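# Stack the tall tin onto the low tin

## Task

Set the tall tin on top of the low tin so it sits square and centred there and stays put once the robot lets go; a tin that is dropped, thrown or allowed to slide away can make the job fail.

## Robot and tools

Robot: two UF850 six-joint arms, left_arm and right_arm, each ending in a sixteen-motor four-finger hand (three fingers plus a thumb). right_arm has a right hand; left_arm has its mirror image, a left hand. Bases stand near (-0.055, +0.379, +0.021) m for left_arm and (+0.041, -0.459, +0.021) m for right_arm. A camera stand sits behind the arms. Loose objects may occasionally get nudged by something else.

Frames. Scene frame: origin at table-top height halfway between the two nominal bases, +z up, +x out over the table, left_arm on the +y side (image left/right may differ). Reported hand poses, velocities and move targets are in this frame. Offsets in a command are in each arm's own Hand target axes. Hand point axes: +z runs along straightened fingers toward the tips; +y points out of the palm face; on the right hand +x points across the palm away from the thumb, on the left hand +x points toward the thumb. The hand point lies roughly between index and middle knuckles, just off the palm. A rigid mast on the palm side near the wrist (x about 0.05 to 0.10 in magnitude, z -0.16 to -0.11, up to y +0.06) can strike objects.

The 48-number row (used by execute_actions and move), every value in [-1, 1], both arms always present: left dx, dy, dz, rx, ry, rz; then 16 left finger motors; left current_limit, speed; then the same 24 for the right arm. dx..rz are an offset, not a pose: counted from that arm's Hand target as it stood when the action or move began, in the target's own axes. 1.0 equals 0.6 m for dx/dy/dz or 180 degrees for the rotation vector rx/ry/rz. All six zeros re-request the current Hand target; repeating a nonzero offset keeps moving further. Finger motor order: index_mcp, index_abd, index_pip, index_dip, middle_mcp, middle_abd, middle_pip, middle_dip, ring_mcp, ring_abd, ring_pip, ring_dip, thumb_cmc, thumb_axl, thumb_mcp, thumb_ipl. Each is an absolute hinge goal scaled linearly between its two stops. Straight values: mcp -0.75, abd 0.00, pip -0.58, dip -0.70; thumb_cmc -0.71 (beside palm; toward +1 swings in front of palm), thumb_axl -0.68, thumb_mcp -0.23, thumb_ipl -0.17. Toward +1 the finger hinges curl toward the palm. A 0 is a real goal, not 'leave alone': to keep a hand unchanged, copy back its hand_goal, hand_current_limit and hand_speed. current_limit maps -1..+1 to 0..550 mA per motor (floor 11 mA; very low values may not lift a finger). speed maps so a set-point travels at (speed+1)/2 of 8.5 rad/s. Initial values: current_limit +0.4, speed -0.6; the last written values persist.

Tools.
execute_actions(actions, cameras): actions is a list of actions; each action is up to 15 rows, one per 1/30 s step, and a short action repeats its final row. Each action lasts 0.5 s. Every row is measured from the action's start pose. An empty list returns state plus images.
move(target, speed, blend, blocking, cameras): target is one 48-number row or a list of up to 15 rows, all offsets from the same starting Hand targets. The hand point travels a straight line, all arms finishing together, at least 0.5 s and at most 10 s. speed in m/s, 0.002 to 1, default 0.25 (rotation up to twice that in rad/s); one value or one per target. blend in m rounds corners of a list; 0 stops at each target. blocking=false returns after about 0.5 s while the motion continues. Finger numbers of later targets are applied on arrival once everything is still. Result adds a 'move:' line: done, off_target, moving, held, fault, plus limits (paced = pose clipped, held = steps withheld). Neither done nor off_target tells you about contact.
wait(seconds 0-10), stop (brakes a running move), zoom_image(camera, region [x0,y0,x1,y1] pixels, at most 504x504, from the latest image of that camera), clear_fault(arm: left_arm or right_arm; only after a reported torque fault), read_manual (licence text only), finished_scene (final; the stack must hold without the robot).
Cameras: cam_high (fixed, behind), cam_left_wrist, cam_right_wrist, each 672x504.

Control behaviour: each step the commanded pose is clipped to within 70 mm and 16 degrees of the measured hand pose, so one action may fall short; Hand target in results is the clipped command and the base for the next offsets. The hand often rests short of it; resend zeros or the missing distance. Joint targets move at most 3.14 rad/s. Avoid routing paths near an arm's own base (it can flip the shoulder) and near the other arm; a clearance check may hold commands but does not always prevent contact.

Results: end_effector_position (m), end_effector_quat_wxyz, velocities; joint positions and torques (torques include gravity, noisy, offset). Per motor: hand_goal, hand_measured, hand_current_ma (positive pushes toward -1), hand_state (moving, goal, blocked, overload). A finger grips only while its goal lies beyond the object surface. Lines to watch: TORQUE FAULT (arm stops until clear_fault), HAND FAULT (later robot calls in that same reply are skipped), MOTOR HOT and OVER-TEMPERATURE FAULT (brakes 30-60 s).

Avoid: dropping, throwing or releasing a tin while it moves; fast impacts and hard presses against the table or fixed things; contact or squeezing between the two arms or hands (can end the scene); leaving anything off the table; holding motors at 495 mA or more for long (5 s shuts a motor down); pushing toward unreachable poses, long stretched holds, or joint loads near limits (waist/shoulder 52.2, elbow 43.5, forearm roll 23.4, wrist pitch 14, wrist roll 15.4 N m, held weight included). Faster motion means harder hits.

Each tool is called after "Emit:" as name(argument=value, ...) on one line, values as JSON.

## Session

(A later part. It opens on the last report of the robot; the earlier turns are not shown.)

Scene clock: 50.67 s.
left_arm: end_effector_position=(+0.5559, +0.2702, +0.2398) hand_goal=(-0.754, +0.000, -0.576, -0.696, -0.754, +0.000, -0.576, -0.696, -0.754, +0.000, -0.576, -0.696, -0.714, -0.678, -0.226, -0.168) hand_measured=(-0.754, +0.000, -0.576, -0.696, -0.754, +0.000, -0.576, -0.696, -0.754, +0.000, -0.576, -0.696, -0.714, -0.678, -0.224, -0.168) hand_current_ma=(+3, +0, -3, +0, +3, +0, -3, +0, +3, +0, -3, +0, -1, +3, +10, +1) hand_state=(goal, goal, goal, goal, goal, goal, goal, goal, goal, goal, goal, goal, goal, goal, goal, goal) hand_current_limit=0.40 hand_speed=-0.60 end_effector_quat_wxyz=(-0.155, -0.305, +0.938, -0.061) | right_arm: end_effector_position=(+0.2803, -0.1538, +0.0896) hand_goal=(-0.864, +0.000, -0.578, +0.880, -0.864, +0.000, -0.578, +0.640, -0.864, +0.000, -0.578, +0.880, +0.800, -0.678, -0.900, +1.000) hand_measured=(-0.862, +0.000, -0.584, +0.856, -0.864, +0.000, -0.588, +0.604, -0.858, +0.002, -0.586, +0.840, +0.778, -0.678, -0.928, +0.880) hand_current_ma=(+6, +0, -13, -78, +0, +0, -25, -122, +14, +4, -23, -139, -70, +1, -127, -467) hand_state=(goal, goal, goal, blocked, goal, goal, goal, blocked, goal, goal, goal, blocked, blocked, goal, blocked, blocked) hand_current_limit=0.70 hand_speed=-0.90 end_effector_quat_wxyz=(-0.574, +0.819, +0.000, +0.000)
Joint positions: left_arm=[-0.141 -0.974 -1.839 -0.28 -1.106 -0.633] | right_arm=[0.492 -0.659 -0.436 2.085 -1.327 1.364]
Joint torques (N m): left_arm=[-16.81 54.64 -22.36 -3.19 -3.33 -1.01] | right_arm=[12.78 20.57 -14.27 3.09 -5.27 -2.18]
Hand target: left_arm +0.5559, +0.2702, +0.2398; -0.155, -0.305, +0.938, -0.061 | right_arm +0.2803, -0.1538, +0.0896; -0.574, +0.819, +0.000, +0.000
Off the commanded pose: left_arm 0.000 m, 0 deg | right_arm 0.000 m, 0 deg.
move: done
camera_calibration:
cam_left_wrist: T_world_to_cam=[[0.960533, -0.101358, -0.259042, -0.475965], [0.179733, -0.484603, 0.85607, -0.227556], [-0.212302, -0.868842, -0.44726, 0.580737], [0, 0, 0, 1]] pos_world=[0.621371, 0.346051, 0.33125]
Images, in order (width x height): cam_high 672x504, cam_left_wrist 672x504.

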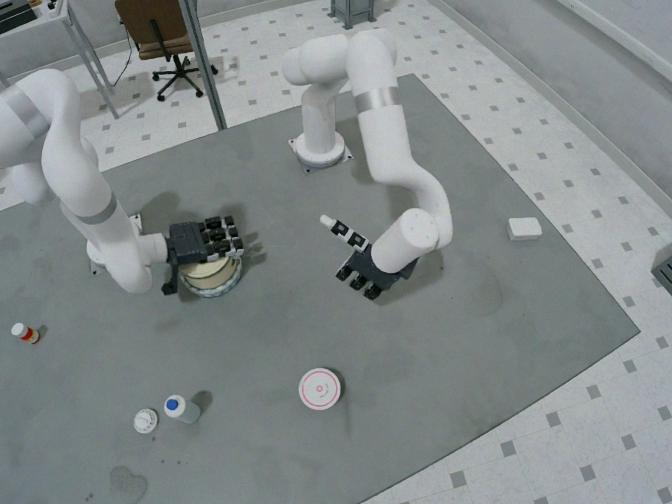

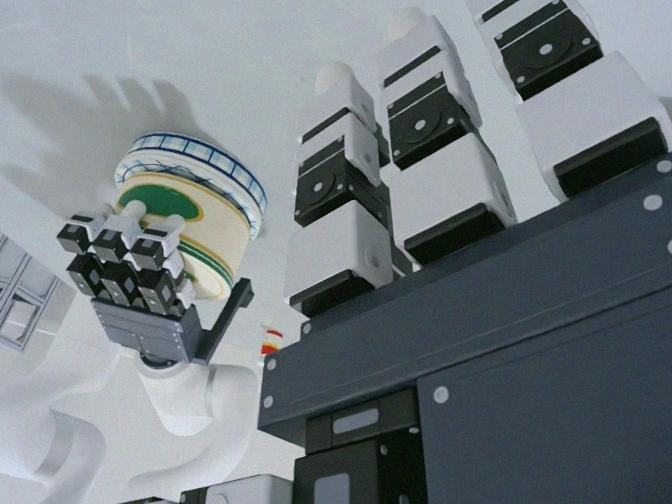

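Emit:
move(target=[0,0,0,0,0,0,-0.754,0,-0.576,-0.696,-0.754,0,-0.576,-0.696,-0.754,0,-0.576,-0.696,-0.714,-0.678,-0.226,-0.168,0.4,-0.6,0,0.0070,0.0026,0,0,0,-0.863,0,-0.577,0.88,-0.863,0,-0.577,0.64,-0.863,0,-0.577,0.88,0.8,-0.677,-0.899,1.0,0.7,-0.9], cameras=["cam_high","cam_left_wrist"], speed=0.02)

Emit:
zoom_image(camera="cam_high", region=[170, 235, 255, 305])

Emit:
zoom_image(camera="cam_left_wrist", region=[100, 110, 280, 270])

Scene clock: 51.67 s.
left_arm: end_effector_position=(+0.5559, +0.2702, +0.2398) hand_goal=(-0.754, +0.000, -0.576, -0.696, -0.754, +0.000, -0.576, -0.696, -0.754, +0.000, -0.576, -0.696, -0.714, -0.678, -0.226, -0.168) hand_measured=(-0.754, +0.000, -0.576, -0.696, -0.754, +0.000, -0.576, -0.696, -0.754, +0.000, -0.576, -0.696, -0.714, -0.678, -0.224, -0.168) hand_current_ma=(+3, +0, -3, +0, +3, +0, -3, +0, +3, +0, -3, +0, -1, +3, +10, +1) hand_state=(goal, goal, goal, goal, goal, goal, goal, goal, goal, goal, goal, goal, goal, goal, goal, goal) hand_current_limit=0.40 hand_speed=-0.60 end_effector_quat_wxyz=(-0.155, -0.305, +0.938, -0.061) | right_arm: end_effector_position=(+0.2803, -0.1538, +0.0851) hand_goal=(-0.864, +0.000, -0.578, +0.880, -0.864, +0.000, -0.578, +0.640, -0.864, +0.000, -0.578, +0.880, +0.800, -0.678, -0.900, +1.000) hand_measured=(-0.862, +0.000, -0.584, +0.856, -0.864, +0.000, -0.588, +0.604, -0.858, +0.002, -0.586, +0.840, +0.778, -0.678, -0.928, +0.880) hand_current_ma=(+6, +0, -13, -78, +0, +0, -25, -122, +14, +4, -23, -139, -70, +1, -127, -467) hand_state=(goal, goal, goal, blocked, goal, goal, goal, blocked, goal, goal, goal, blocked, blocked, goal, blocked, blocked) hand_current_limit=0.70 hand_speed=-0.90 end_effector_quat_wxyz=(-0.574, +0.819, +0.000, +0.000)
Joint positions: left_arm=[-0.141 -0.974 -1.839 -0.28 -1.106 -0.633] | right_arm=[0.492 -0.675 -0.441 2.088 -1.332 1.355]
Joint torques (N m): left_arm=[-15.96 55.8 -22.49 -3.28 -3.39 -0.91] | right_arm=[13.22 22.1 -14.29 2.95 -5.26 -2.18]
Hand target: left_arm +0.5559, +0.2702, +0.2398; -0.155, -0.305, +0.938, -0.061 | right_arm +0.2803, -0.1538, +0.0851; -0.574, +0.819, +0.000, +0.000
Off the commanded pose: left_arm 0.000 m, 0 deg | right_arm 0.000 m, 0 deg.
move: done
camera_calibration:
cam_left_wrist: T_world_to_cam=[[0.960533, -0.101358, -0.259042, -0.475965], [0.179733, -0.484603, 0.85607, -0.227556], [-0.212302, -0.868842, -0.44726, 0.580737], [0, 0, 0, 1]] pos_world=[0.621371, 0.346051, 0.33125]
Images, in order (width x height): cam_high 672x504, cam_left_wrist 672x504.

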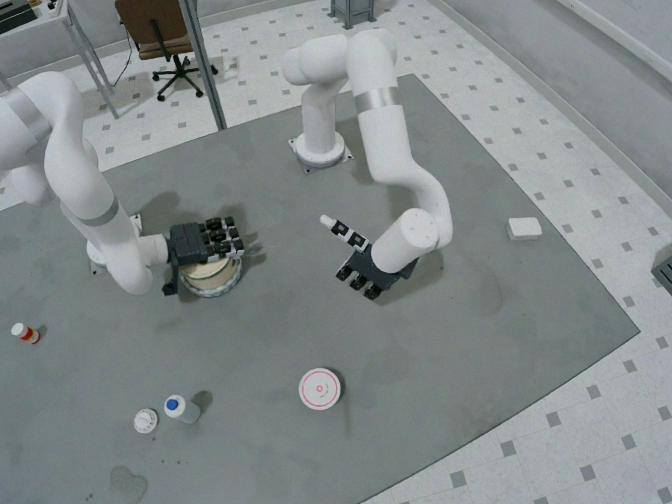

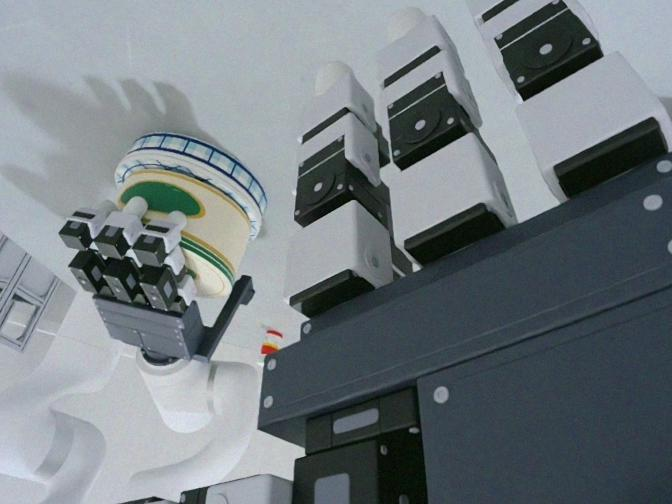

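Scaled by 5.929 from the camera's 672x504 image, which has a finer 960x720 frame.

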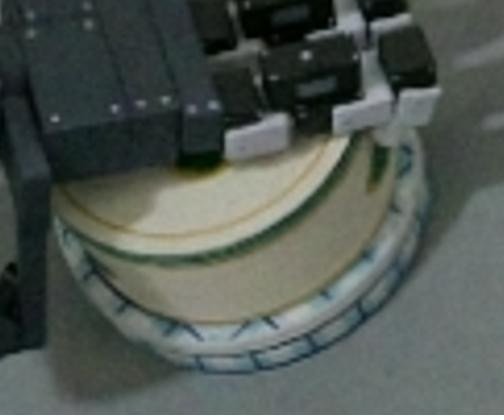

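Scaled by 2.800 from the camera's 672x504 image, which has a finer 960x720 frame.

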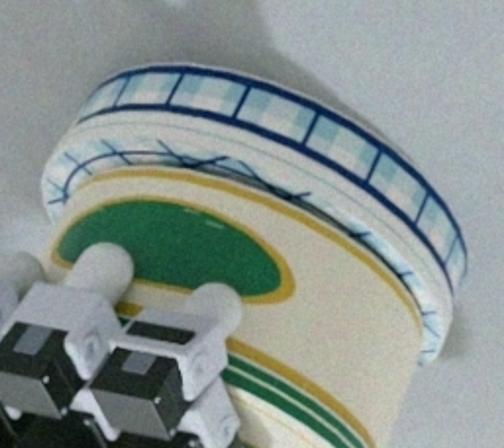

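Emit:
move(target=[0,0,0,0,0,0,-0.754,0,-0.576,-0.696,-0.754,0,-0.576,-0.696,-0.754,0,-0.576,-0.696,-0.714,-0.678,-0.226,-0.168,0.4,-0.6,0,0.0039,0.0014,0,0,0,-0.863,0,-0.577,0.88,-0.863,0,-0.577,0.64,-0.863,0,-0.577,0.88,0.8,-0.677,-0.899,1.0,0.7,-0.9], cameras=["cam_high","cam_left_wrist"], speed=0.02)

Emit:
zoom_image(camera="cam_left_wrist", region=[100, 110, 280, 270])

Scene clock: 52.57 s.
left_arm: end_effector_position=(+0.5559, +0.2702, +0.2398) hand_goal=(-0.754, +0.000, -0.576, -0.696, -0.754, +0.000, -0.576, -0.696, -0.754, +0.000, -0.576, -0.696, -0.714, -0.678, -0.226, -0.168) hand_measured=(-0.754, +0.000, -0.576, -0.696, -0.754, +0.000, -0.576, -0.696, -0.754, +0.000, -0.576, -0.696, -0.714, -0.678, -0.224, -0.168) hand_current_ma=(+3, +0, -3, +0, +3, +0, -3, +0, +3, +0, -3, +0, -1, +3, +10, +1) hand_state=(goal, goal, goal, goal, goal, goal, goal, goal, goal, goal, goal, goal, goal, goal, goal, goal) hand_current_limit=0.40 hand_speed=-0.60 end_effector_quat_wxyz=(-0.155, -0.305, +0.938, -0.061) | right_arm: end_effector_position=(+0.2803, -0.1538, +0.0826) hand_goal=(-0.864, +0.000, -0.578, +0.880, -0.864, +0.000, -0.578, +0.640, -0.864, +0.000, -0.578, +0.880, +0.800, -0.678, -0.900, +1.000) hand_measured=(-0.862, +0.000, -0.584, +0.856, -0.864, +0.000, -0.588, +0.604, -0.858, +0.002, -0.586, +0.840, +0.778, -0.678, -0.928, +0.880) hand_current_ma=(+6, +0, -13, -78, +0, +0, -25, -122, +14, +4, -23, -139, -70, +1, -127, -467) hand_state=(goal, goal, goal, blocked, goal, goal, goal, blocked, goal, goal, goal, blocked, blocked, goal, blocked, blocked) hand_current_limit=0.70 hand_speed=-0.90 end_effector_quat_wxyz=(-0.574, +0.819, +0.000, +0.000)
Joint positions: left_arm=[-0.141 -0.974 -1.839 -0.28 -1.106 -0.633] | right_arm=[0.492 -0.684 -0.444 2.089 -1.335 1.349]
Joint torques (N m): left_arm=[-16.65 55.99 -22.36 -2.8 -3.3 -0.9] | right_arm=[11.29 21.76 -13.62 2.94 -5.25 -2.11]
Hand target: left_arm +0.5559, +0.2702, +0.2398; -0.155, -0.305, +0.938, -0.061 | right_arm +0.2803, -0.1538, +0.0826; -0.574, +0.819, +0.000, +0.000
Off the commanded pose: left_arm 0.000 m, 0 deg | right_arm 0.000 m, 0 deg.
move: done
camera_calibration:
cam_left_wrist: T_world_to_cam=[[0.960533, -0.101358, -0.259042, -0.475965], [0.179733, -0.484603, 0.85607, -0.227556], [-0.212302, -0.868842, -0.44726, 0.580737], [0, 0, 0, 1]] pos_world=[0.621371, 0.346051, 0.33125]
Images, in order (width x height): cam_high 672x504, cam_left_wrist 672x504.

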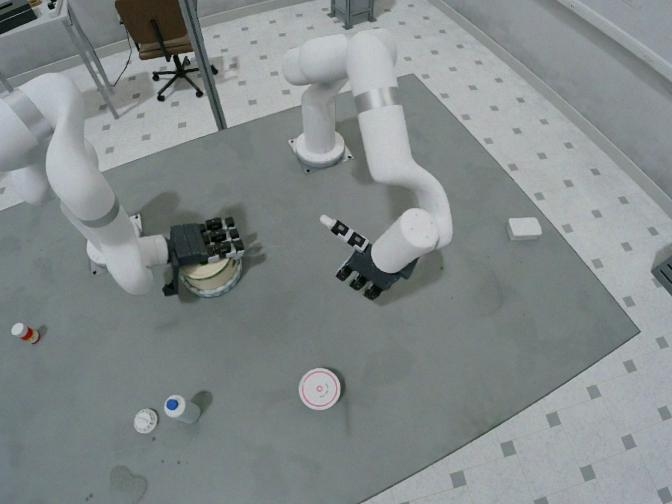

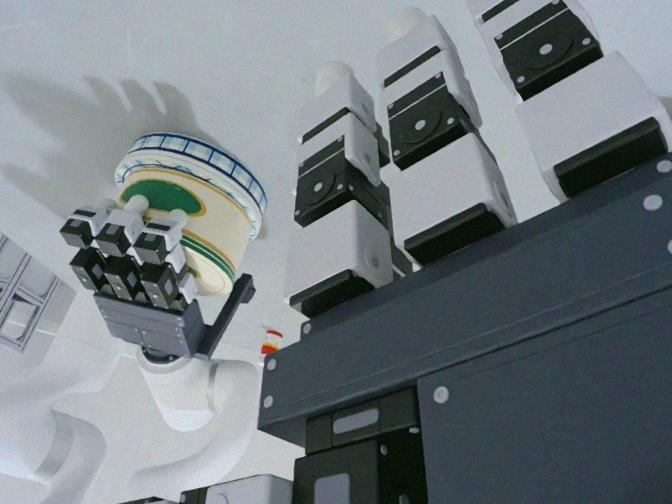

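Scaled by 2.800 from the camera's 672x504 image, which has a finer 960x720 frame.

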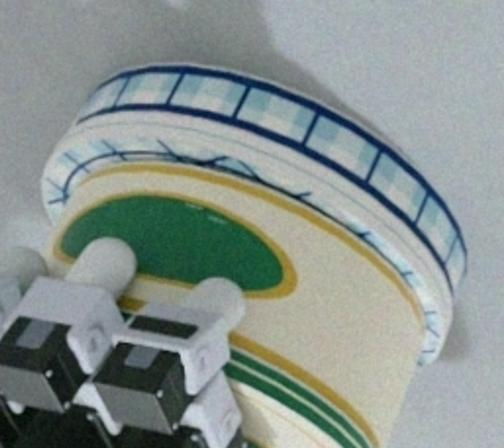

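Emit:
move(target=[0,0,0,0,0,0,-0.754,0,-0.576,-0.696,-0.754,0,-0.576,-0.696,-0.754,0,-0.576,-0.696,-0.714,-0.678,-0.226,-0.168,0.4,-0.6,0,0.0025,0.0009,0,0,0,-0.863,0,-0.577,0.88,-0.863,0,-0.577,0.64,-0.863,0,-0.577,0.88,0.8,-0.677,-0.899,1.0,0.7,-0.9], cameras=["cam_high","cam_left_wrist"], speed=0.02)

Emit:
zoom_image(camera="cam_left_wrist", region=[140, 140, 240, 220])

Scene clock: 53.50 s.
left_arm: end_effector_position=(+0.5559, +0.2702, +0.2398) hand_goal=(-0.754, +0.000, -0.576, -0.696, -0.754, +0.000, -0.576, -0.696, -0.754, +0.000, -0.576, -0.696, -0.714, -0.678, -0.226, -0.168) hand_measured=(-0.754, +0.000, -0.576, -0.696, -0.754, +0.000, -0.576, -0.696, -0.754, +0.000, -0.576, -0.696, -0.714, -0.678, -0.224, -0.168) hand_current_ma=(+3, +0, -3, +0, +3, +0, -3, +0, +3, +0, -3, +0, -1, +3, +10, +1) hand_state=(goal, goal, goal, goal, goal, goal, goal, goal, goal, goal, goal, goal, goal, goal, goal, goal) hand_current_limit=0.40 hand_speed=-0.60 end_effector_quat_wxyz=(-0.155, -0.305, +0.938, -0.061) | right_arm: end_effector_position=(+0.2803, -0.1538, +0.0810) hand_goal=(-0.864, +0.000, -0.578, +0.880, -0.864, +0.000, -0.578, +0.640, -0.864, +0.000, -0.578, +0.880, +0.800, -0.678, -0.900, +1.000) hand_measured=(-0.862, +0.000, -0.584, +0.856, -0.864, +0.000, -0.588, +0.604, -0.858, +0.002, -0.586, +0.840, +0.778, -0.678, -0.928, +0.880) hand_current_ma=(+6, +0, -13, -78, +0, +0, -25, -122, +14, +4, -23, -139, -70, +1, -127, -468) hand_state=(goal, goal, goal, blocked, goal, goal, goal, blocked, goal, goal, goal, blocked, blocked, goal, blocked, blocked) hand_current_limit=0.70 hand_speed=-0.90 end_effector_quat_wxyz=(-0.574, +0.819, +0.000, +0.000)
Joint positions: left_arm=[-0.141 -0.974 -1.839 -0.28 -1.106 -0.633] | right_arm=[0.492 -0.69 -0.446 2.09 -1.337 1.346]
Joint torques (N m): left_arm=[-15.92 55.52 -22.63 -2.99 -3.37 -0.81] | right_arm=[6.65 21.06 -13.89 3.26 -5.24 -2.13]
Hand target: left_arm +0.5559, +0.2702, +0.2398; -0.155, -0.305, +0.938, -0.061 | right_arm +0.2803, -0.1538, +0.0810; -0.574, +0.819, +0.000, +0.000
Off the commanded pose: left_arm 0.000 m, 0 deg | right_arm 0.000 m, 0 deg.
move: done
camera_calibration:
cam_left_wrist: T_world_to_cam=[[0.960533, -0.101358, -0.259042, -0.475965], [0.179733, -0.484603, 0.85607, -0.227556], [-0.212302, -0.868842, -0.44726, 0.580737], [0, 0, 0, 1]] pos_world=[0.621371, 0.346051, 0.33125]
Images, in order (width x height): cam_high 672x504, cam_left_wrist 672x504.

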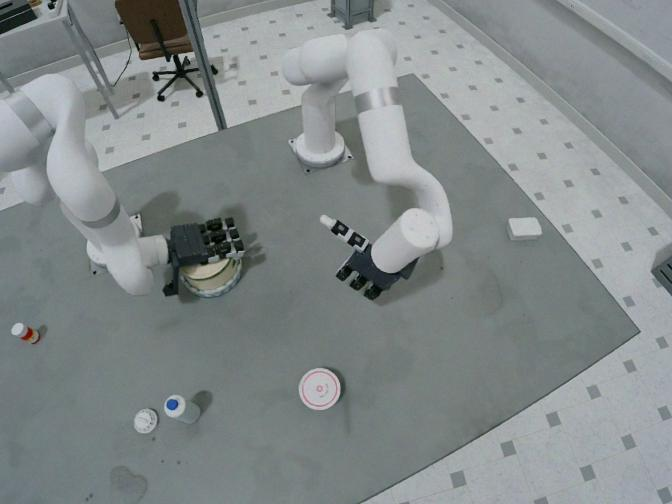

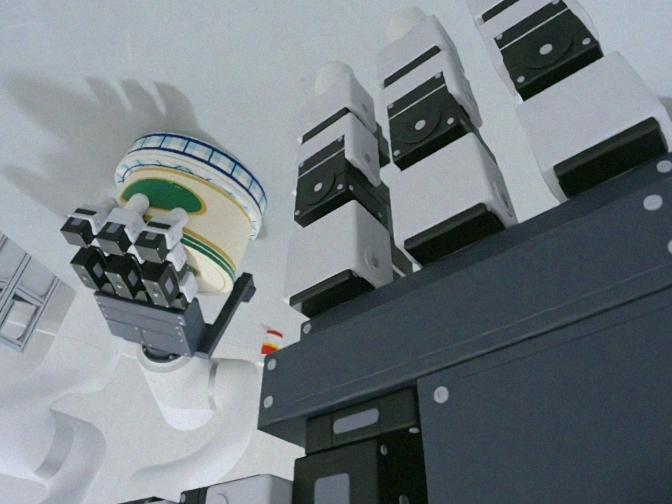

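Scaled by 5.040 from the camera's 672x504 image, which has a finer 960x720 frame.

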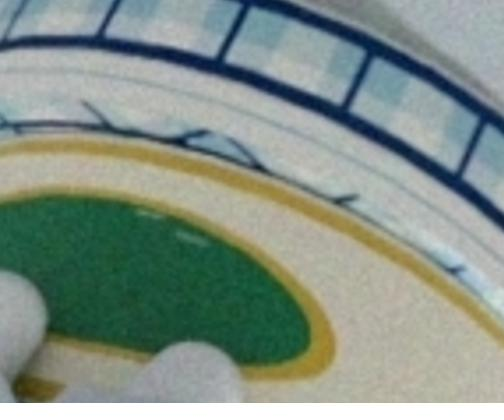

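Emit:
move(target=[[0,0,0,0,0,0,-0.754,0,-0.576,-0.696,-0.754,0,-0.576,-0.696,-0.754,0,-0.576,-0.696,-0.714,-0.678,-0.226,-0.168,0.4,-0.6,0,0.00235,0.00086,0,0,0,-0.863,0,-0.577,0.88,-0.863,0,-0.577,0.64,-0.863,0,-0.577,0.88,0.8,-0.677,-0.899,1.0,0.7,-0.9]], speed=0.02, cameras=["cam_high","cam_left_wrist"])

Emit:
zoom_image(camera="cam_high", region=[170, 235, 255, 305])

Emit:
zoom_image(camera="cam_left_wrist", region=[100, 110, 280, 270])

Scene clock: 55.03 s.
left_arm: end_effector_position=(+0.5559, +0.2702, +0.2398) hand_goal=(-0.754, +0.000, -0.576, -0.696, -0.754, +0.000, -0.576, -0.696, -0.754, +0.000, -0.576, -0.696, -0.714, -0.678, -0.226, -0.168) hand_measured=(-0.754, +0.000, -0.576, -0.696, -0.754, +0.000, -0.576, -0.696, -0.754, +0.000, -0.576, -0.696, -0.714, -0.678, -0.224, -0.168) hand_current_ma=(+3, +0, -3, +0, +3, +0, -3, +0, +3, +0, -3, +0, -1, +3, +10, +1) hand_state=(goal, goal, goal, goal, goal, goal, goal, goal, goal, goal, goal, goal, goal, goal, goal, goal) hand_current_limit=0.40 hand_speed=-0.60 end_effector_quat_wxyz=(-0.155, -0.305, +0.938, -0.061) | right_arm: end_effector_position=(+0.2803, -0.1538, +0.0795) hand_goal=(-0.864, +0.000, -0.578, +0.880, -0.864, +0.000, -0.578, +0.640, -0.864, +0.000, -0.578, +0.880, +0.800, -0.678, -0.900, +1.000) hand_measured=(-0.860, -0.002, -0.584, +0.856, -0.864, +0.000, -0.588, +0.606, -0.862, +0.002, -0.586, +0.846, +0.778, -0.678, -0.932, +0.884) hand_current_ma=(+7, -2, -15, -78, -1, +0, -27, -116, +4, +4, -23, -118, -70, +1, -145, -467) hand_state=(goal, goal, goal, blocked, goal, goal, goal, blocked, goal, goal, goal, blocked, blocked, goal, blocked, blocked) hand_current_limit=0.70 hand_speed=-0.90 end_effector_quat_wxyz=(-0.574, +0.819, +0.000, +0.000)
Joint positions: left_arm=[-0.141 -0.974 -1.839 -0.28 -1.106 -0.633] | right_arm=[0.492 -0.695 -0.448 2.091 -1.339 1.342]
Joint torques (N m): left_arm=[-16.26 55.94 -22.51 -3.19 -3.34 -0.69] | right_arm=[-2.38 21.43 -13.44 2.92 -5.2 -2.11]
Hand target: left_arm +0.5559, +0.2702, +0.2398; -0.155, -0.305, +0.938, -0.061 | right_arm +0.2803, -0.1538, +0.0795; -0.574, +0.819, +0.000, +0.000
Off the commanded pose: left_arm 0.000 m, 0 deg | right_arm 0.000 m, 0 deg.
move: done
camera_calibration:
cam_left_wrist: T_world_to_cam=[[0.960533, -0.101358, -0.259042, -0.475965], [0.179733, -0.484603, 0.85607, -0.227556], [-0.212302, -0.868842, -0.44726, 0.580737], [0, 0, 0, 1]] pos_world=[0.621371, 0.346051, 0.33125]
Images, in order (width x height): cam_high 672x504, cam_left_wrist 672x504.

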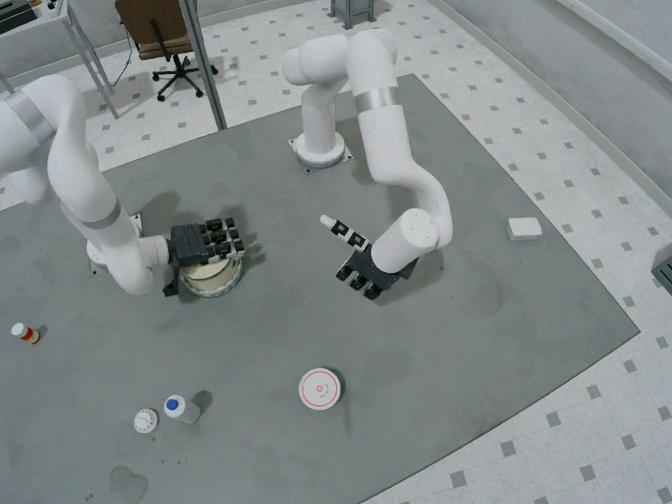

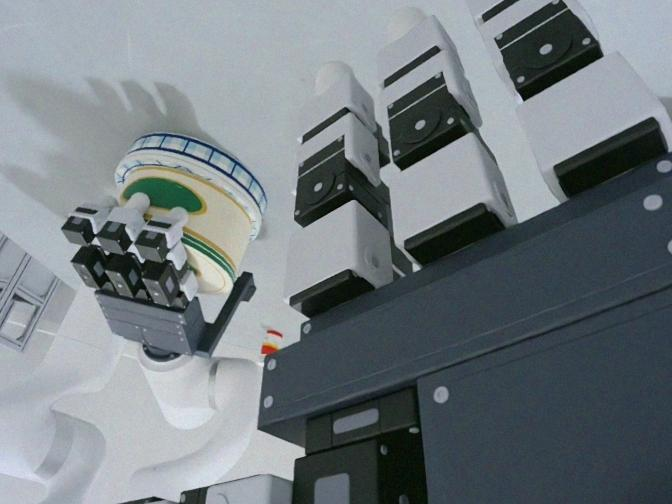

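Scaled by 5.929 from the camera's 672x504 image, which has a finer 960x720 frame.

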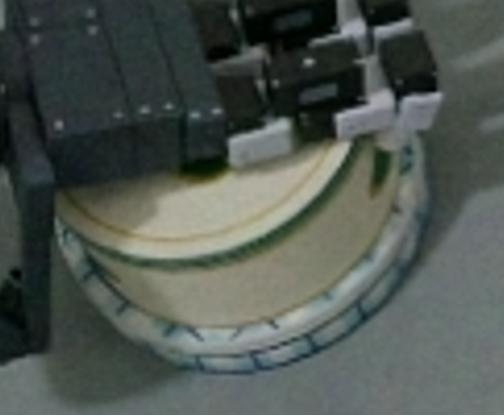

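Scaled by 2.800 from the camera's 672x504 image, which has a finer 960x720 frame.

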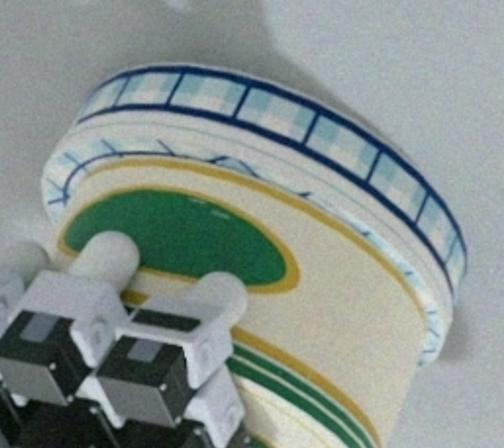

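Emit:
move(target=[[0,0,0,0,0,0,-0.754,0,-0.576,-0.696,-0.754,0,-0.576,-0.696,-0.754,0,-0.576,-0.696,-0.714,-0.678,-0.226,-0.168,0.4,-0.6,0,0.00157,0.00057,0,0,0,-0.863,0,-0.577,0.88,-0.863,0,-0.577,0.64,-0.863,0,-0.577,0.88,0.8,-0.677,-0.899,1.0,0.7,-0.9]], speed=0.02, cameras=["cam_left_wrist"])

Emit:
zoom_image(camera="cam_left_wrist", region=[100, 110, 280, 270])

Scene clock: 56.00 s.
left_arm: end_effector_position=(+0.5559, +0.2702, +0.2398) hand_goal=(-0.754, +0.000, -0.576, -0.696, -0.754, +0.000, -0.576, -0.696, -0.754, +0.000, -0.576, -0.696, -0.714, -0.678, -0.226, -0.168) hand_measured=(-0.754, +0.000, -0.576, -0.696, -0.754, +0.000, -0.576, -0.696, -0.754, +0.000, -0.576, -0.696, -0.714, -0.678, -0.224, -0.168) hand_current_ma=(+3, +0, -3, +0, +3, +0, -3, +0, +3, +0, -3, +0, -1, +3, +10, +1) hand_state=(goal, goal, goal, goal, goal, goal, goal, goal, goal, goal, goal, goal, goal, goal, goal, goal) hand_current_limit=0.40 hand_speed=-0.60 end_effector_quat_wxyz=(-0.155, -0.305, +0.938, -0.061) | right_arm: end_effector_position=(+0.2803, -0.1538, +0.0785) hand_goal=(-0.864, +0.000, -0.578, +0.880, -0.864, +0.000, -0.578, +0.640, -0.864, +0.000, -0.578, +0.880, +0.800, -0.678, -0.900, +1.000) hand_measured=(-0.862, -0.002, -0.588, +0.856, -0.866, +0.000, -0.590, +0.606, -0.864, +0.002, -0.588, +0.846, +0.778, -0.678, -0.940, +0.896) hand_current_ma=(+6, -2, -25, -78, -4, +0, -32, -116, -2, +4, -24, -114, -70, +1, -188, -467) hand_state=(goal, goal, goal, blocked, goal, goal, goal, blocked, goal, goal, goal, blocked, blocked, goal, blocked, blocked) hand_current_limit=0.70 hand_speed=-0.90 end_effector_quat_wxyz=(-0.574, +0.819, +0.000, +0.000)
Joint positions: left_arm=[-0.141 -0.974 -1.839 -0.28 -1.106 -0.633] | right_arm=[0.492 -0.699 -0.449 2.091 -1.34 1.34]
Joint torques (N m): left_arm=[-15.98 55.71 -22.24 -3.33 -3.36 -0.58] | right_arm=[-6.77 20.62 -13.45 2.8 -4.93 -2.18]
Hand target: left_arm +0.5559, +0.2702, +0.2398; -0.155, -0.305, +0.938, -0.061 | right_arm +0.2803, -0.1538, +0.0785; -0.574, +0.819, +0.000, +0.000
Off the commanded pose: left_arm 0.000 m, 0 deg | right_arm 0.000 m, 0 deg.
move: done
camera_calibration:
cam_left_wrist: T_world_to_cam=[[0.960533, -0.101358, -0.259042, -0.475965], [0.179733, -0.484603, 0.85607, -0.227556], [-0.212302, -0.868842, -0.44726, 0.580737], [0, 0, 0, 1]] pos_world=[0.621371, 0.346051, 0.33125]
Images, in order (width x height): cam_left_wrist 672x504.

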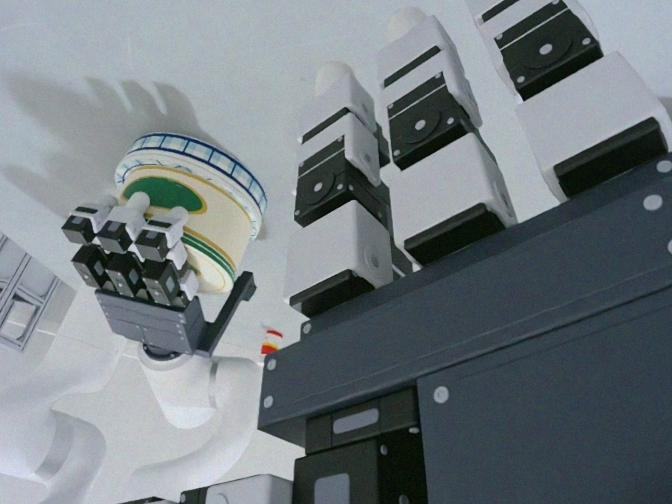

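Scaled by 2.800 from the camera's 672x504 image, which has a finer 960x720 frame.

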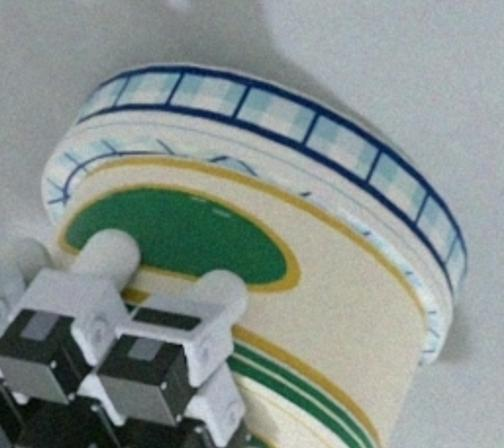

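Emit:
execute_actions(actions=[[[0,0,0,0,0,0,-0.754,0,-0.576,-0.696,-0.754,0,-0.576,-0.696,-0.754,0,-0.576,-0.696,-0.714,-0.678,-0.226,-0.168,0.4,-0.6,0,0,0,0,0,0,-0.863,0,-0.577,0.87,-0.863,0,-0.577,0.625,-0.863,0,-0.577,0.86,0.8,-0.677,-0.92,0.94,0.7,-0.95]],[[0,0,0,0,0,0,-0.754,0,-0.576,-0.696,-0.754,0,-0.576,-0.696,-0.754,0,-0.576,-0.696,-0.714,-0.678,-0.226,-0.168,0.4,-0.6,0,0,0,0,0,0,-0.863,0,-0.577,0.855,-0.863,0,-0.577,0.605,-0.863,0,-0.577,0.845,0.8,-0.677,-0.93,0.905,0.7,-0.95]]], cameras=["cam_left_wrist"])

Emit:
zoom_image(camera="cam_left_wrist", region=[100, 110, 280, 270])

Scene clock: 57.73 s.
left_arm: end_effector_position=(+0.5559, +0.2702, +0.2398) hand_goal=(-0.754, +0.000, -0.576, -0.696, -0.754, +0.000, -0.576, -0.696, -0.754, +0.000, -0.576, -0.696, -0.714, -0.678, -0.226, -0.168) hand_measured=(-0.754, +0.000, -0.576, -0.696, -0.754, +0.000, -0.576, -0.696, -0.754, +0.000, -0.576, -0.696, -0.714, -0.678, -0.224, -0.168) hand_current_ma=(+3, +0, -3, +0, +3, +0, -3, +0, +3, +0, -3, +0, -1, +3, +10, +1) hand_state=(goal, goal, goal, goal, goal, goal, goal, goal, goal, goal, goal, goal, goal, goal, goal, goal) hand_current_limit=0.40 hand_speed=-0.60 end_effector_quat_wxyz=(-0.155, -0.305, +0.938, -0.061) | right_arm: end_effector_position=(+0.2803, -0.1538, +0.0785) hand_goal=(-0.864, +0.000, -0.578, +0.854, -0.864, +0.000, -0.578, +0.604, -0.864, +0.000, -0.578, +0.844, +0.800, -0.678, -0.930, +0.904) hand_measured=(-0.860, -0.002, -0.586, +0.848, -0.864, +0.000, -0.590, +0.598, -0.864, +0.002, -0.588, +0.840, +0.778, -0.678, -0.948, +0.892) hand_current_ma=(+12, -2, -22, -14, +1, +0, -30, -15, +2, +4, -24, -9, -70, +1, -72, -44) hand_state=(goal, goal, goal, goal, goal, goal, goal, goal, goal, goal, goal, goal, blocked, goal, goal, goal) hand_current_limit=0.70 hand_speed=-0.95 end_effector_quat_wxyz=(-0.574, +0.819, +0.000, +0.000)
Joint positions: left_arm=[-0.141 -0.974 -1.839 -0.28 -1.106 -0.633] | right_arm=[0.492 -0.699 -0.449 2.091 -1.34 1.34]
Joint torques (N m): left_arm=[-15.47 56.04 -22.62 -3.15 -3.31 -0.47] | right_arm=[-9.6 23.6 -13.29 2.72 -4.15 -2.1]
Hand target: left_arm +0.5559, +0.2702, +0.2398; -0.155, -0.305, +0.938, -0.061 | right_arm +0.2803, -0.1538, +0.0785; -0.574, +0.819, +0.000, +0.000
Off the commanded pose: left_arm 0.000 m, 0 deg | right_arm 0.000 m, 0 deg.
camera_calibration:
cam_left_wrist: T_world_to_cam=[[0.960533, -0.101358, -0.259042, -0.475965], [0.179733, -0.484603, 0.85607, -0.227556], [-0.212302, -0.868842, -0.44726, 0.580737], [0, 0, 0, 1]] pos_world=[0.621371, 0.346051, 0.33125]
Images, in order (width x height): cam_left_wrist 672x504.

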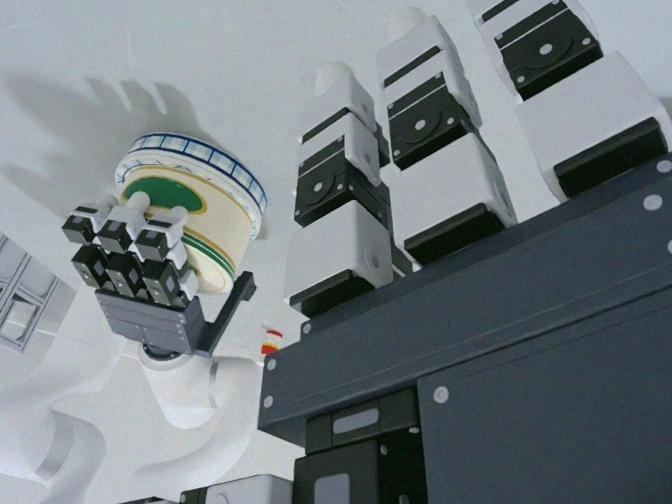

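Scaled by 2.800 from the camera's 672x504 image, which has a finer 960x720 frame.

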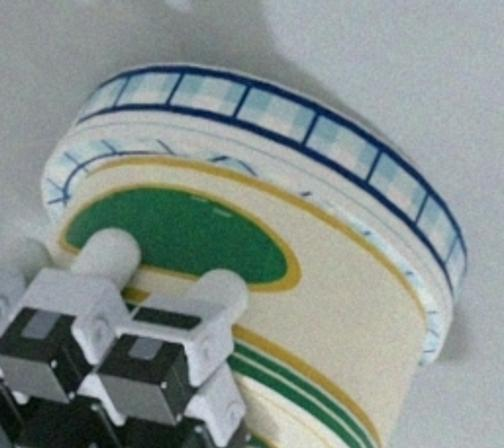

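Emit:
execute_actions(actions=[[[0,0,0,0,0,0,-0.754,0,-0.576,-0.696,-0.754,0,-0.576,-0.696,-0.754,0,-0.576,-0.696,-0.714,-0.678,-0.226,-0.168,0.4,-0.6,0,0,0,0,0,0,-0.863,0,-0.577,0.838,-0.863,0,-0.577,0.588,-0.863,0,-0.577,0.828,0.8,-0.677,-0.93,0.875,0.7,-0.97]],[[0,0,0,0,0,0,-0.754,0,-0.576,-0.696,-0.754,0,-0.576,-0.696,-0.754,0,-0.576,-0.696,-0.714,-0.678,-0.226,-0.168,0.4,-0.6,0,0,0,0,0,0,-0.863,0,-0.577,0.82,-0.863,0,-0.577,0.57,-0.863,0,-0.577,0.81,0.8,-0.677,-0.94,0.85,0.7,-0.97]],[[0,0,0,0,0,0,-0.754,0,-0.576,-0.696,-0.754,0,-0.576,-0.696,-0.754,0,-0.576,-0.696,-0.714,-0.678,-0.226,-0.168,0.4,-0.6,0,0,0,0,0,0,-0.863,0,-0.577,0.79,-0.863,0,-0.577,0.54,-0.863,0,-0.577,0.78,0.8,-0.677,-0.95,0.81,0.7,-0.96]]], cameras=["cam_left_wrist"])

Emit:
zoom_image(camera="cam_left_wrist", region=[100, 110, 280, 270])

Scene clock: 59.77 s.
left_arm: end_effector_position=(+0.5559, +0.2702, +0.2398) hand_goal=(-0.754, +0.000, -0.576, -0.696, -0.754, +0.000, -0.576, -0.696, -0.754, +0.000, -0.576, -0.696, -0.714, -0.678, -0.226, -0.168) hand_measured=(-0.754, +0.000, -0.576, -0.696, -0.754, +0.000, -0.576, -0.696, -0.754, +0.000, -0.576, -0.696, -0.714, -0.678, -0.224, -0.168) hand_current_ma=(+3, +0, -3, +0, +3, +0, -3, +0, +3, +0, -3, +0, -1, +3, +10, +1) hand_state=(goal, goal, goal, goal, goal, goal, goal, goal, goal, goal, goal, goal, goal, goal, goal, goal) hand_current_limit=0.40 hand_speed=-0.60 end_effector_quat_wxyz=(-0.155, -0.305, +0.938, -0.061) | right_arm: end_effector_position=(+0.2803, -0.1538, +0.0785) hand_goal=(-0.864, +0.000, -0.578, +0.790, -0.864, +0.000, -0.578, +0.540, -0.864, +0.000, -0.578, +0.780, +0.800, -0.678, -0.950, +0.810) hand_measured=(-0.856, -0.002, -0.578, +0.792, -0.858, +0.000, -0.578, +0.542, -0.856, +0.002, -0.578, +0.782, +0.794, -0.678, -0.942, +0.812) hand_current_ma=(+20, -2, -1, +6, +17, +0, -1, +6, +20, +4, -1, +6, -12, +1, +28, +6) hand_state=(goal, goal, goal, goal, goal, goal, goal, goal, goal, goal, goal, goal, goal, goal, goal, goal) hand_current_limit=0.70 hand_speed=-0.96 end_effector_quat_wxyz=(-0.574, +0.819, +0.000, +0.000)
Joint positions: left_arm=[-0.141 -0.974 -1.839 -0.28 -1.106 -0.633] | right_arm=[0.492 -0.699 -0.449 2.091 -1.34 1.34]
Joint torques (N m): left_arm=[-16.59 55.56 -22.26 -3 -3.27 -0.37] | right_arm=[-9.42 26.72 -12.79 2.34 -1.77 -1.91]
Hand target: left_arm +0.5559, +0.2702, +0.2398; -0.155, -0.305, +0.938, -0.061 | right_arm +0.2803, -0.1538, +0.0785; -0.574, +0.819, +0.000, +0.000
Off the commanded pose: left_arm 0.000 m, 0 deg | right_arm 0.000 m, 0 deg.
camera_calibration:
cam_left_wrist: T_world_to_cam=[[0.960533, -0.101358, -0.259042, -0.475965], [0.179733, -0.484603, 0.85607, -0.227556], [-0.212302, -0.868842, -0.44726, 0.580737], [0, 0, 0, 1]] pos_world=[0.621371, 0.346051, 0.33125]
Images, in order (width x height): cam_left_wrist 672x504.

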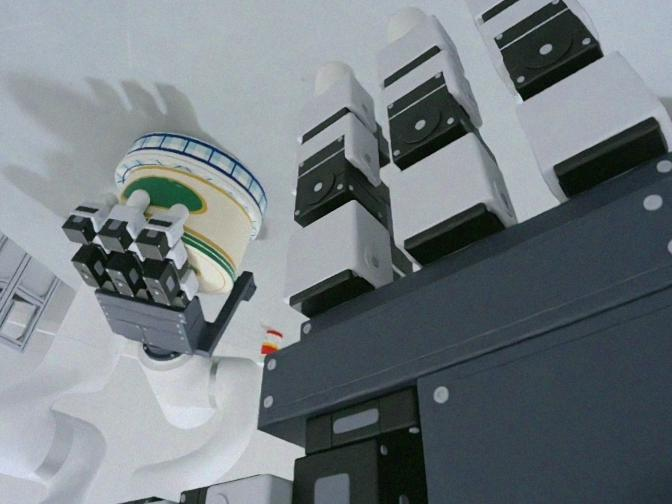

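Scaled by 2.800 from the camera's 672x504 image, which has a finer 960x720 frame.

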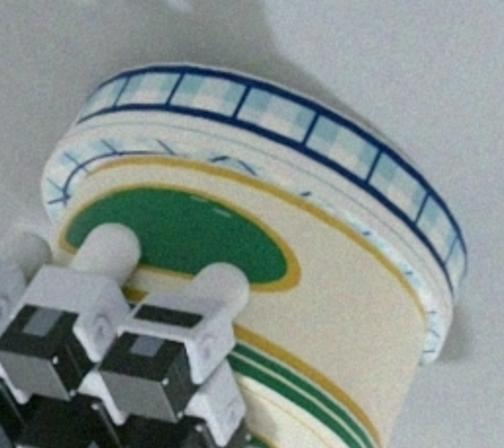

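Emit:
execute_actions(actions=[[[0,0,0,0,0,0,-0.754,0,-0.576,-0.696,-0.754,0,-0.576,-0.696,-0.754,0,-0.576,-0.696,-0.714,-0.678,-0.226,-0.168,0.4,-0.6,0,0,0,0,0,0,-0.93,0,-0.577,0.4,-0.93,0,-0.577,0.2,-0.93,0,-0.577,0.4,0.8,-0.677,-0.99,0.6,0.7,-0.88]],[[0,0,0,0,0,0,-0.754,0,-0.576,-0.696,-0.754,0,-0.576,-0.696,-0.754,0,-0.576,-0.696,-0.714,-0.678,-0.226,-0.168,0.4,-0.6,0,0,0,0,0,0,-0.959,0,-0.577,0.101,-0.959,0,-0.577,0.101,-0.959,0,-0.577,0.101,0.8,-0.677,-0.99,0.524,0.7,-0.8]],[[0,0,0,0,0,0,-0.754,0,-0.576,-0.696,-0.754,0,-0.576,-0.696,-0.754,0,-0.576,-0.696,-0.714,-0.678,-0.226,-0.168,0.4,-0.6,0,0,0,0,0,0,-0.959,0,-0.577,0.101,-0.959,0,-0.577,0.101,-0.959,0,-0.577,0.101,0.8,-0.677,-0.99,0.524,0.7,-0.8]]], cameras=["cam_high","cam_left_wrist"])

Emit:
zoom_image(camera="cam_left_wrist", region=[60, 110, 280, 310])

Scene clock: 61.80 s.
left_arm: end_effector_position=(+0.5559, +0.2702, +0.2398) hand_goal=(-0.754, +0.000, -0.576, -0.696, -0.754, +0.000, -0.576, -0.696, -0.754, +0.000, -0.576, -0.696, -0.714, -0.678, -0.226, -0.168) hand_measured=(-0.754, +0.000, -0.576, -0.696, -0.754, +0.000, -0.576, -0.696, -0.754, +0.000, -0.576, -0.696, -0.714, -0.678, -0.224, -0.168) hand_current_ma=(+3, +0, -3, +0, +3, +0, -3, +0, +3, +0, -3, +0, -1, +3, +10, +1) hand_state=(goal, goal, goal, goal, goal, goal, goal, goal, goal, goal, goal, goal, goal, goal, goal, goal) hand_current_limit=0.40 hand_speed=-0.60 end_effector_quat_wxyz=(-0.155, -0.305, +0.938, -0.061) | right_arm: end_effector_position=(+0.2803, -0.1538, +0.0785) hand_goal=(-0.960, +0.000, -0.578, +0.100, -0.960, +0.000, -0.578, +0.100, -0.960, +0.000, -0.578, +0.100, +0.800, -0.678, -0.990, +0.524) hand_measured=(-0.936, -0.002, -0.578, +0.104, -0.940, +0.000, -0.578, +0.104, -0.936, +0.002, -0.578, +0.104, +0.796, -0.678, -0.982, +0.526) hand_current_ma=(+80, -2, -1, +7, +65, +0, +0, +7, +77, +4, -1, +8, -12, +1, +30, +9) hand_state=(blocked, goal, goal, goal, goal, goal, goal, goal, blocked, goal, goal, goal, goal, goal, goal, goal) hand_current_limit=0.70 hand_speed=-0.80 end_effector_quat_wxyz=(-0.574, +0.819, +0.000, +0.000)
Joint positions: left_arm=[-0.141 -0.974 -1.839 -0.28 -1.106 -0.633] | right_arm=[0.492 -0.699 -0.449 2.091 -1.34 1.34]
Joint torques (N m): left_arm=[-16.14 55.39 -22.21 -3 -3.31 -0.19] | right_arm=[-9.37 32.21 -12.46 2.08 0.62 -1.83]
Hand target: left_arm +0.5559, +0.2702, +0.2398; -0.155, -0.305, +0.938, -0.061 | right_arm +0.2803, -0.1538, +0.0785; -0.574, +0.819, +0.000, +0.000
Off the commanded pose: left_arm 0.000 m, 0 deg | right_arm 0.000 m, 0 deg.
camera_calibration:
cam_left_wrist: T_world_to_cam=[[0.960533, -0.101358, -0.259042, -0.475965], [0.179733, -0.484603, 0.85607, -0.227556], [-0.212302, -0.868842, -0.44726, 0.580737], [0, 0, 0, 1]] pos_world=[0.621371, 0.346051, 0.33125]
Images, in order (width x height): cam_high 672x504, cam_left_wrist 672x504.

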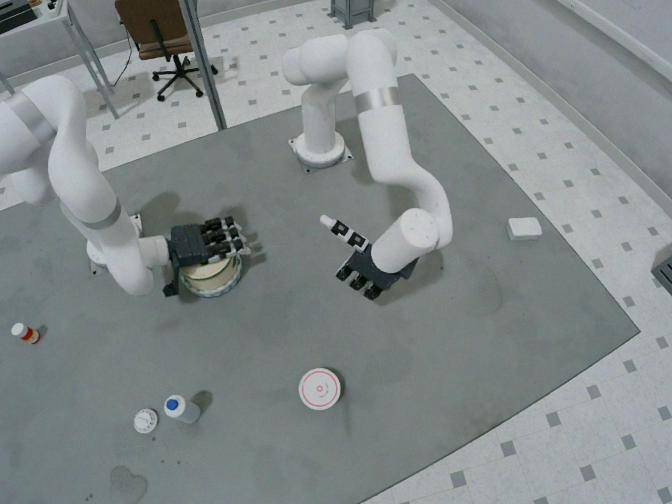

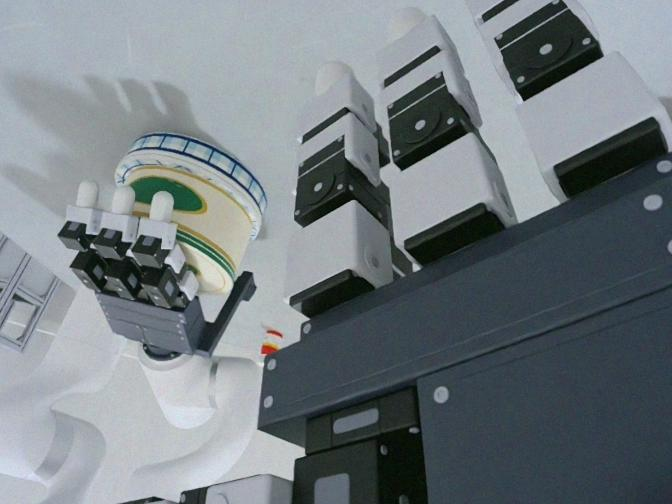

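Scaled by 2.291 from the camera's 672x504 image, which has a finer 960x720 frame.

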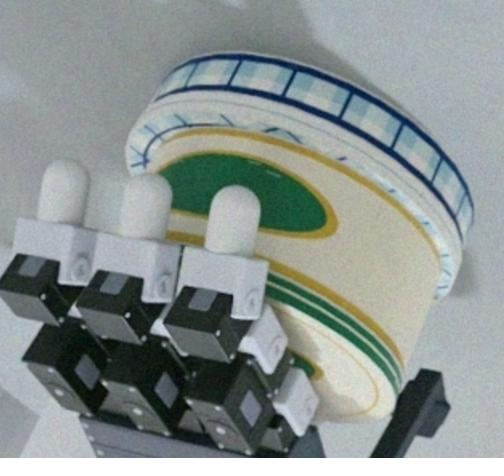

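Emit:
move(target=[[0,0,0,0,0,0,-0.754,0,-0.576,-0.696,-0.754,0,-0.576,-0.696,-0.754,0,-0.576,-0.696,-0.714,-0.678,-0.226,-0.168,0.4,-0.6,0,-0.047,-0.0171,0,0,0,-0.959,0,-0.577,0.101,-0.959,0,-0.577,0.101,-0.959,0,-0.577,0.101,0.8,-0.677,-0.99,0.524,0.7,-0.8],[0,0,0,0,0,0,-0.754,0,-0.576,-0.696,-0.754,0,-0.576,-0.696,-0.754,0,-0.576,-0.696,-0.714,-0.678,-0.226,-0.168,0.4,-0.6,0,-0.2506,-0.0912,0,0,0,-0.959,0,-0.577,0.101,-0.959,0,-0.577,0.101,-0.959,0,-0.577,0.101,0.8,-0.677,-0.99,0.524,0.7,-0.8],[0,0,0,0,0,0,-0.754,0,-0.576,-0.696,-0.754,0,-0.576,-0.696,-0.754,0,-0.576,-0.696,-0.714,-0.678,-0.226,-0.168,0.4,-0.6,0,-0.165,-0.326,0,0,0,-0.959,0,-0.577,0.101,-0.959,0,-0.577,0.101,-0.959,0,-0.577,0.101,0.8,-0.677,-0.99,0.524,0.7,-0.8]], speed=[0.04,0.12,0.2], blend=[0.005,0.02,0], cameras=["cam_high","cam_left_wrist"])

Emit:
zoom_image(camera="cam_left_wrist", region=[60, 110, 280, 310])

Emit:
zoom_image(camera="cam_high", region=[170, 225, 255, 305])

Scene clock: 65.27 s.
left_arm: end_effector_position=(+0.5559, +0.2702, +0.2398) hand_goal=(-0.754, +0.000, -0.576, -0.696, -0.754, +0.000, -0.576, -0.696, -0.754, +0.000, -0.576, -0.696, -0.714, -0.678, -0.226, -0.168) hand_measured=(-0.754, +0.000, -0.576, -0.696, -0.754, +0.000, -0.576, -0.696, -0.754, +0.000, -0.576, -0.696, -0.714, -0.678, -0.224, -0.168) hand_current_ma=(+3, +0, -3, +0, +3, +0, -3, +0, +3, +0, -3, +0, -1, +3, +10, +1) hand_state=(goal, goal, goal, goal, goal, goal, goal, goal, goal, goal, goal, goal, goal, goal, goal, goal) hand_current_limit=0.40 hand_speed=-0.60 end_effector_quat_wxyz=(-0.155, -0.305, +0.938, -0.061) | right_arm: end_effector_position=(+0.2802, -0.3039, +0.2383) hand_goal=(-0.960, +0.000, -0.578, +0.100, -0.960, +0.000, -0.578, +0.100, -0.960, +0.000, -0.578, +0.100, +0.800, -0.678, -0.990, +0.524) hand_measured=(-0.938, -0.002, -0.578, +0.104, -0.942, +0.000, -0.578, +0.104, -0.938, +0.002, -0.578, +0.104, +0.796, -0.678, -0.982, +0.526) hand_current_ma=(+76, -2, +0, +7, +61, +0, +0, +7, +73, +4, +0, +8, -11, +1, +30, +8) hand_state=(blocked, goal, goal, goal, goal, goal, goal, goal, blocked, goal, goal, goal, goal, goal, goal, goal) hand_current_limit=0.70 hand_speed=-0.80 end_effector_quat_wxyz=(-0.574, +0.819, +0.000, +0.000)
Joint positions: left_arm=[-0.141 -0.974 -1.839 -0.28 -1.106 -0.633] | right_arm=[-0.048 -0.051 -0.279 1.406 -1.251 1.81]
Joint torques (N m): left_arm=[-15.96 55.75 -22.69 -3.33 -3.25 0.04] | right_arm=[-10.42 31.36 -21.8 -2.68 -4.5 2.19]
Hand target: left_arm +0.5559, +0.2702, +0.2398; -0.155, -0.305, +0.938, -0.061 | right_arm +0.2802, -0.3039, +0.2383; -0.574, +0.819, +0.000, +0.000
Off the commanded pose: left_arm 0.000 m, 0 deg | right_arm 0.000 m, 0 deg.
move: done
camera_calibration:
cam_left_wrist: T_world_to_cam=[[0.960533, -0.101358, -0.259042, -0.475965], [0.179733, -0.484603, 0.85607, -0.227556], [-0.212302, -0.868842, -0.44726, 0.580737], [0, 0, 0, 1]] pos_world=[0.621371, 0.346051, 0.33125]
Images, in order (width x height): cam_high 672x504, cam_left_wrist 672x504.

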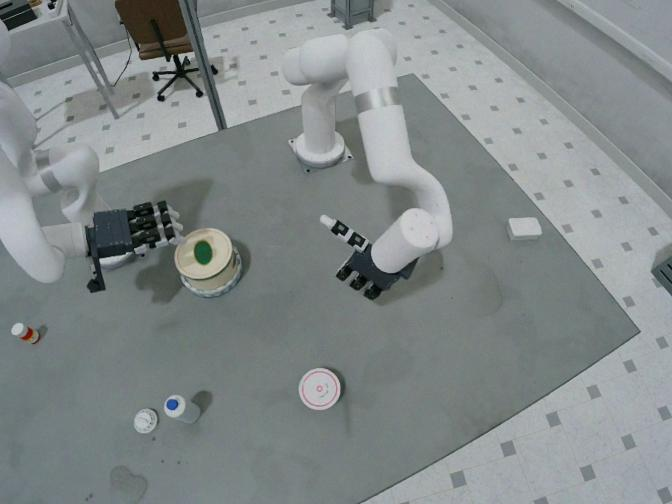

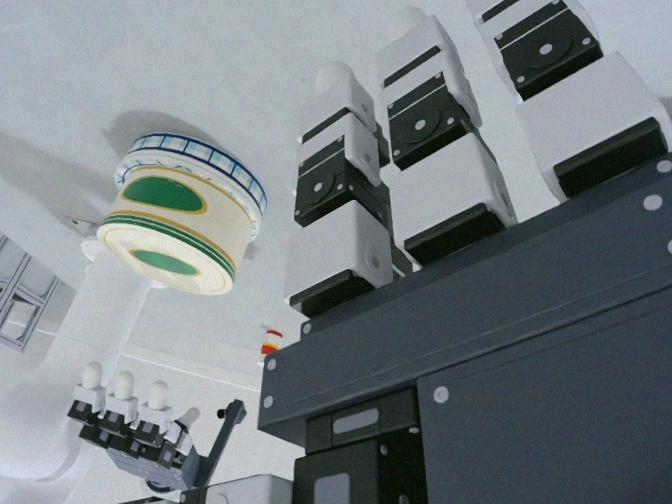

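Scaled by 2.291 from the camera's 672x504 image, which has a finer 960x720 frame.

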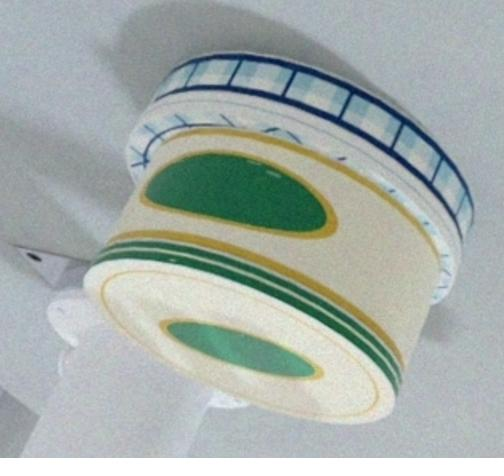

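Scaled by 5.929 from the camera's 672x504 image, which has a finer 960x720 frame.

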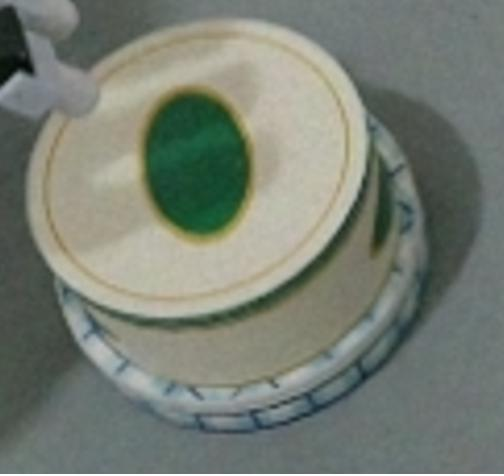

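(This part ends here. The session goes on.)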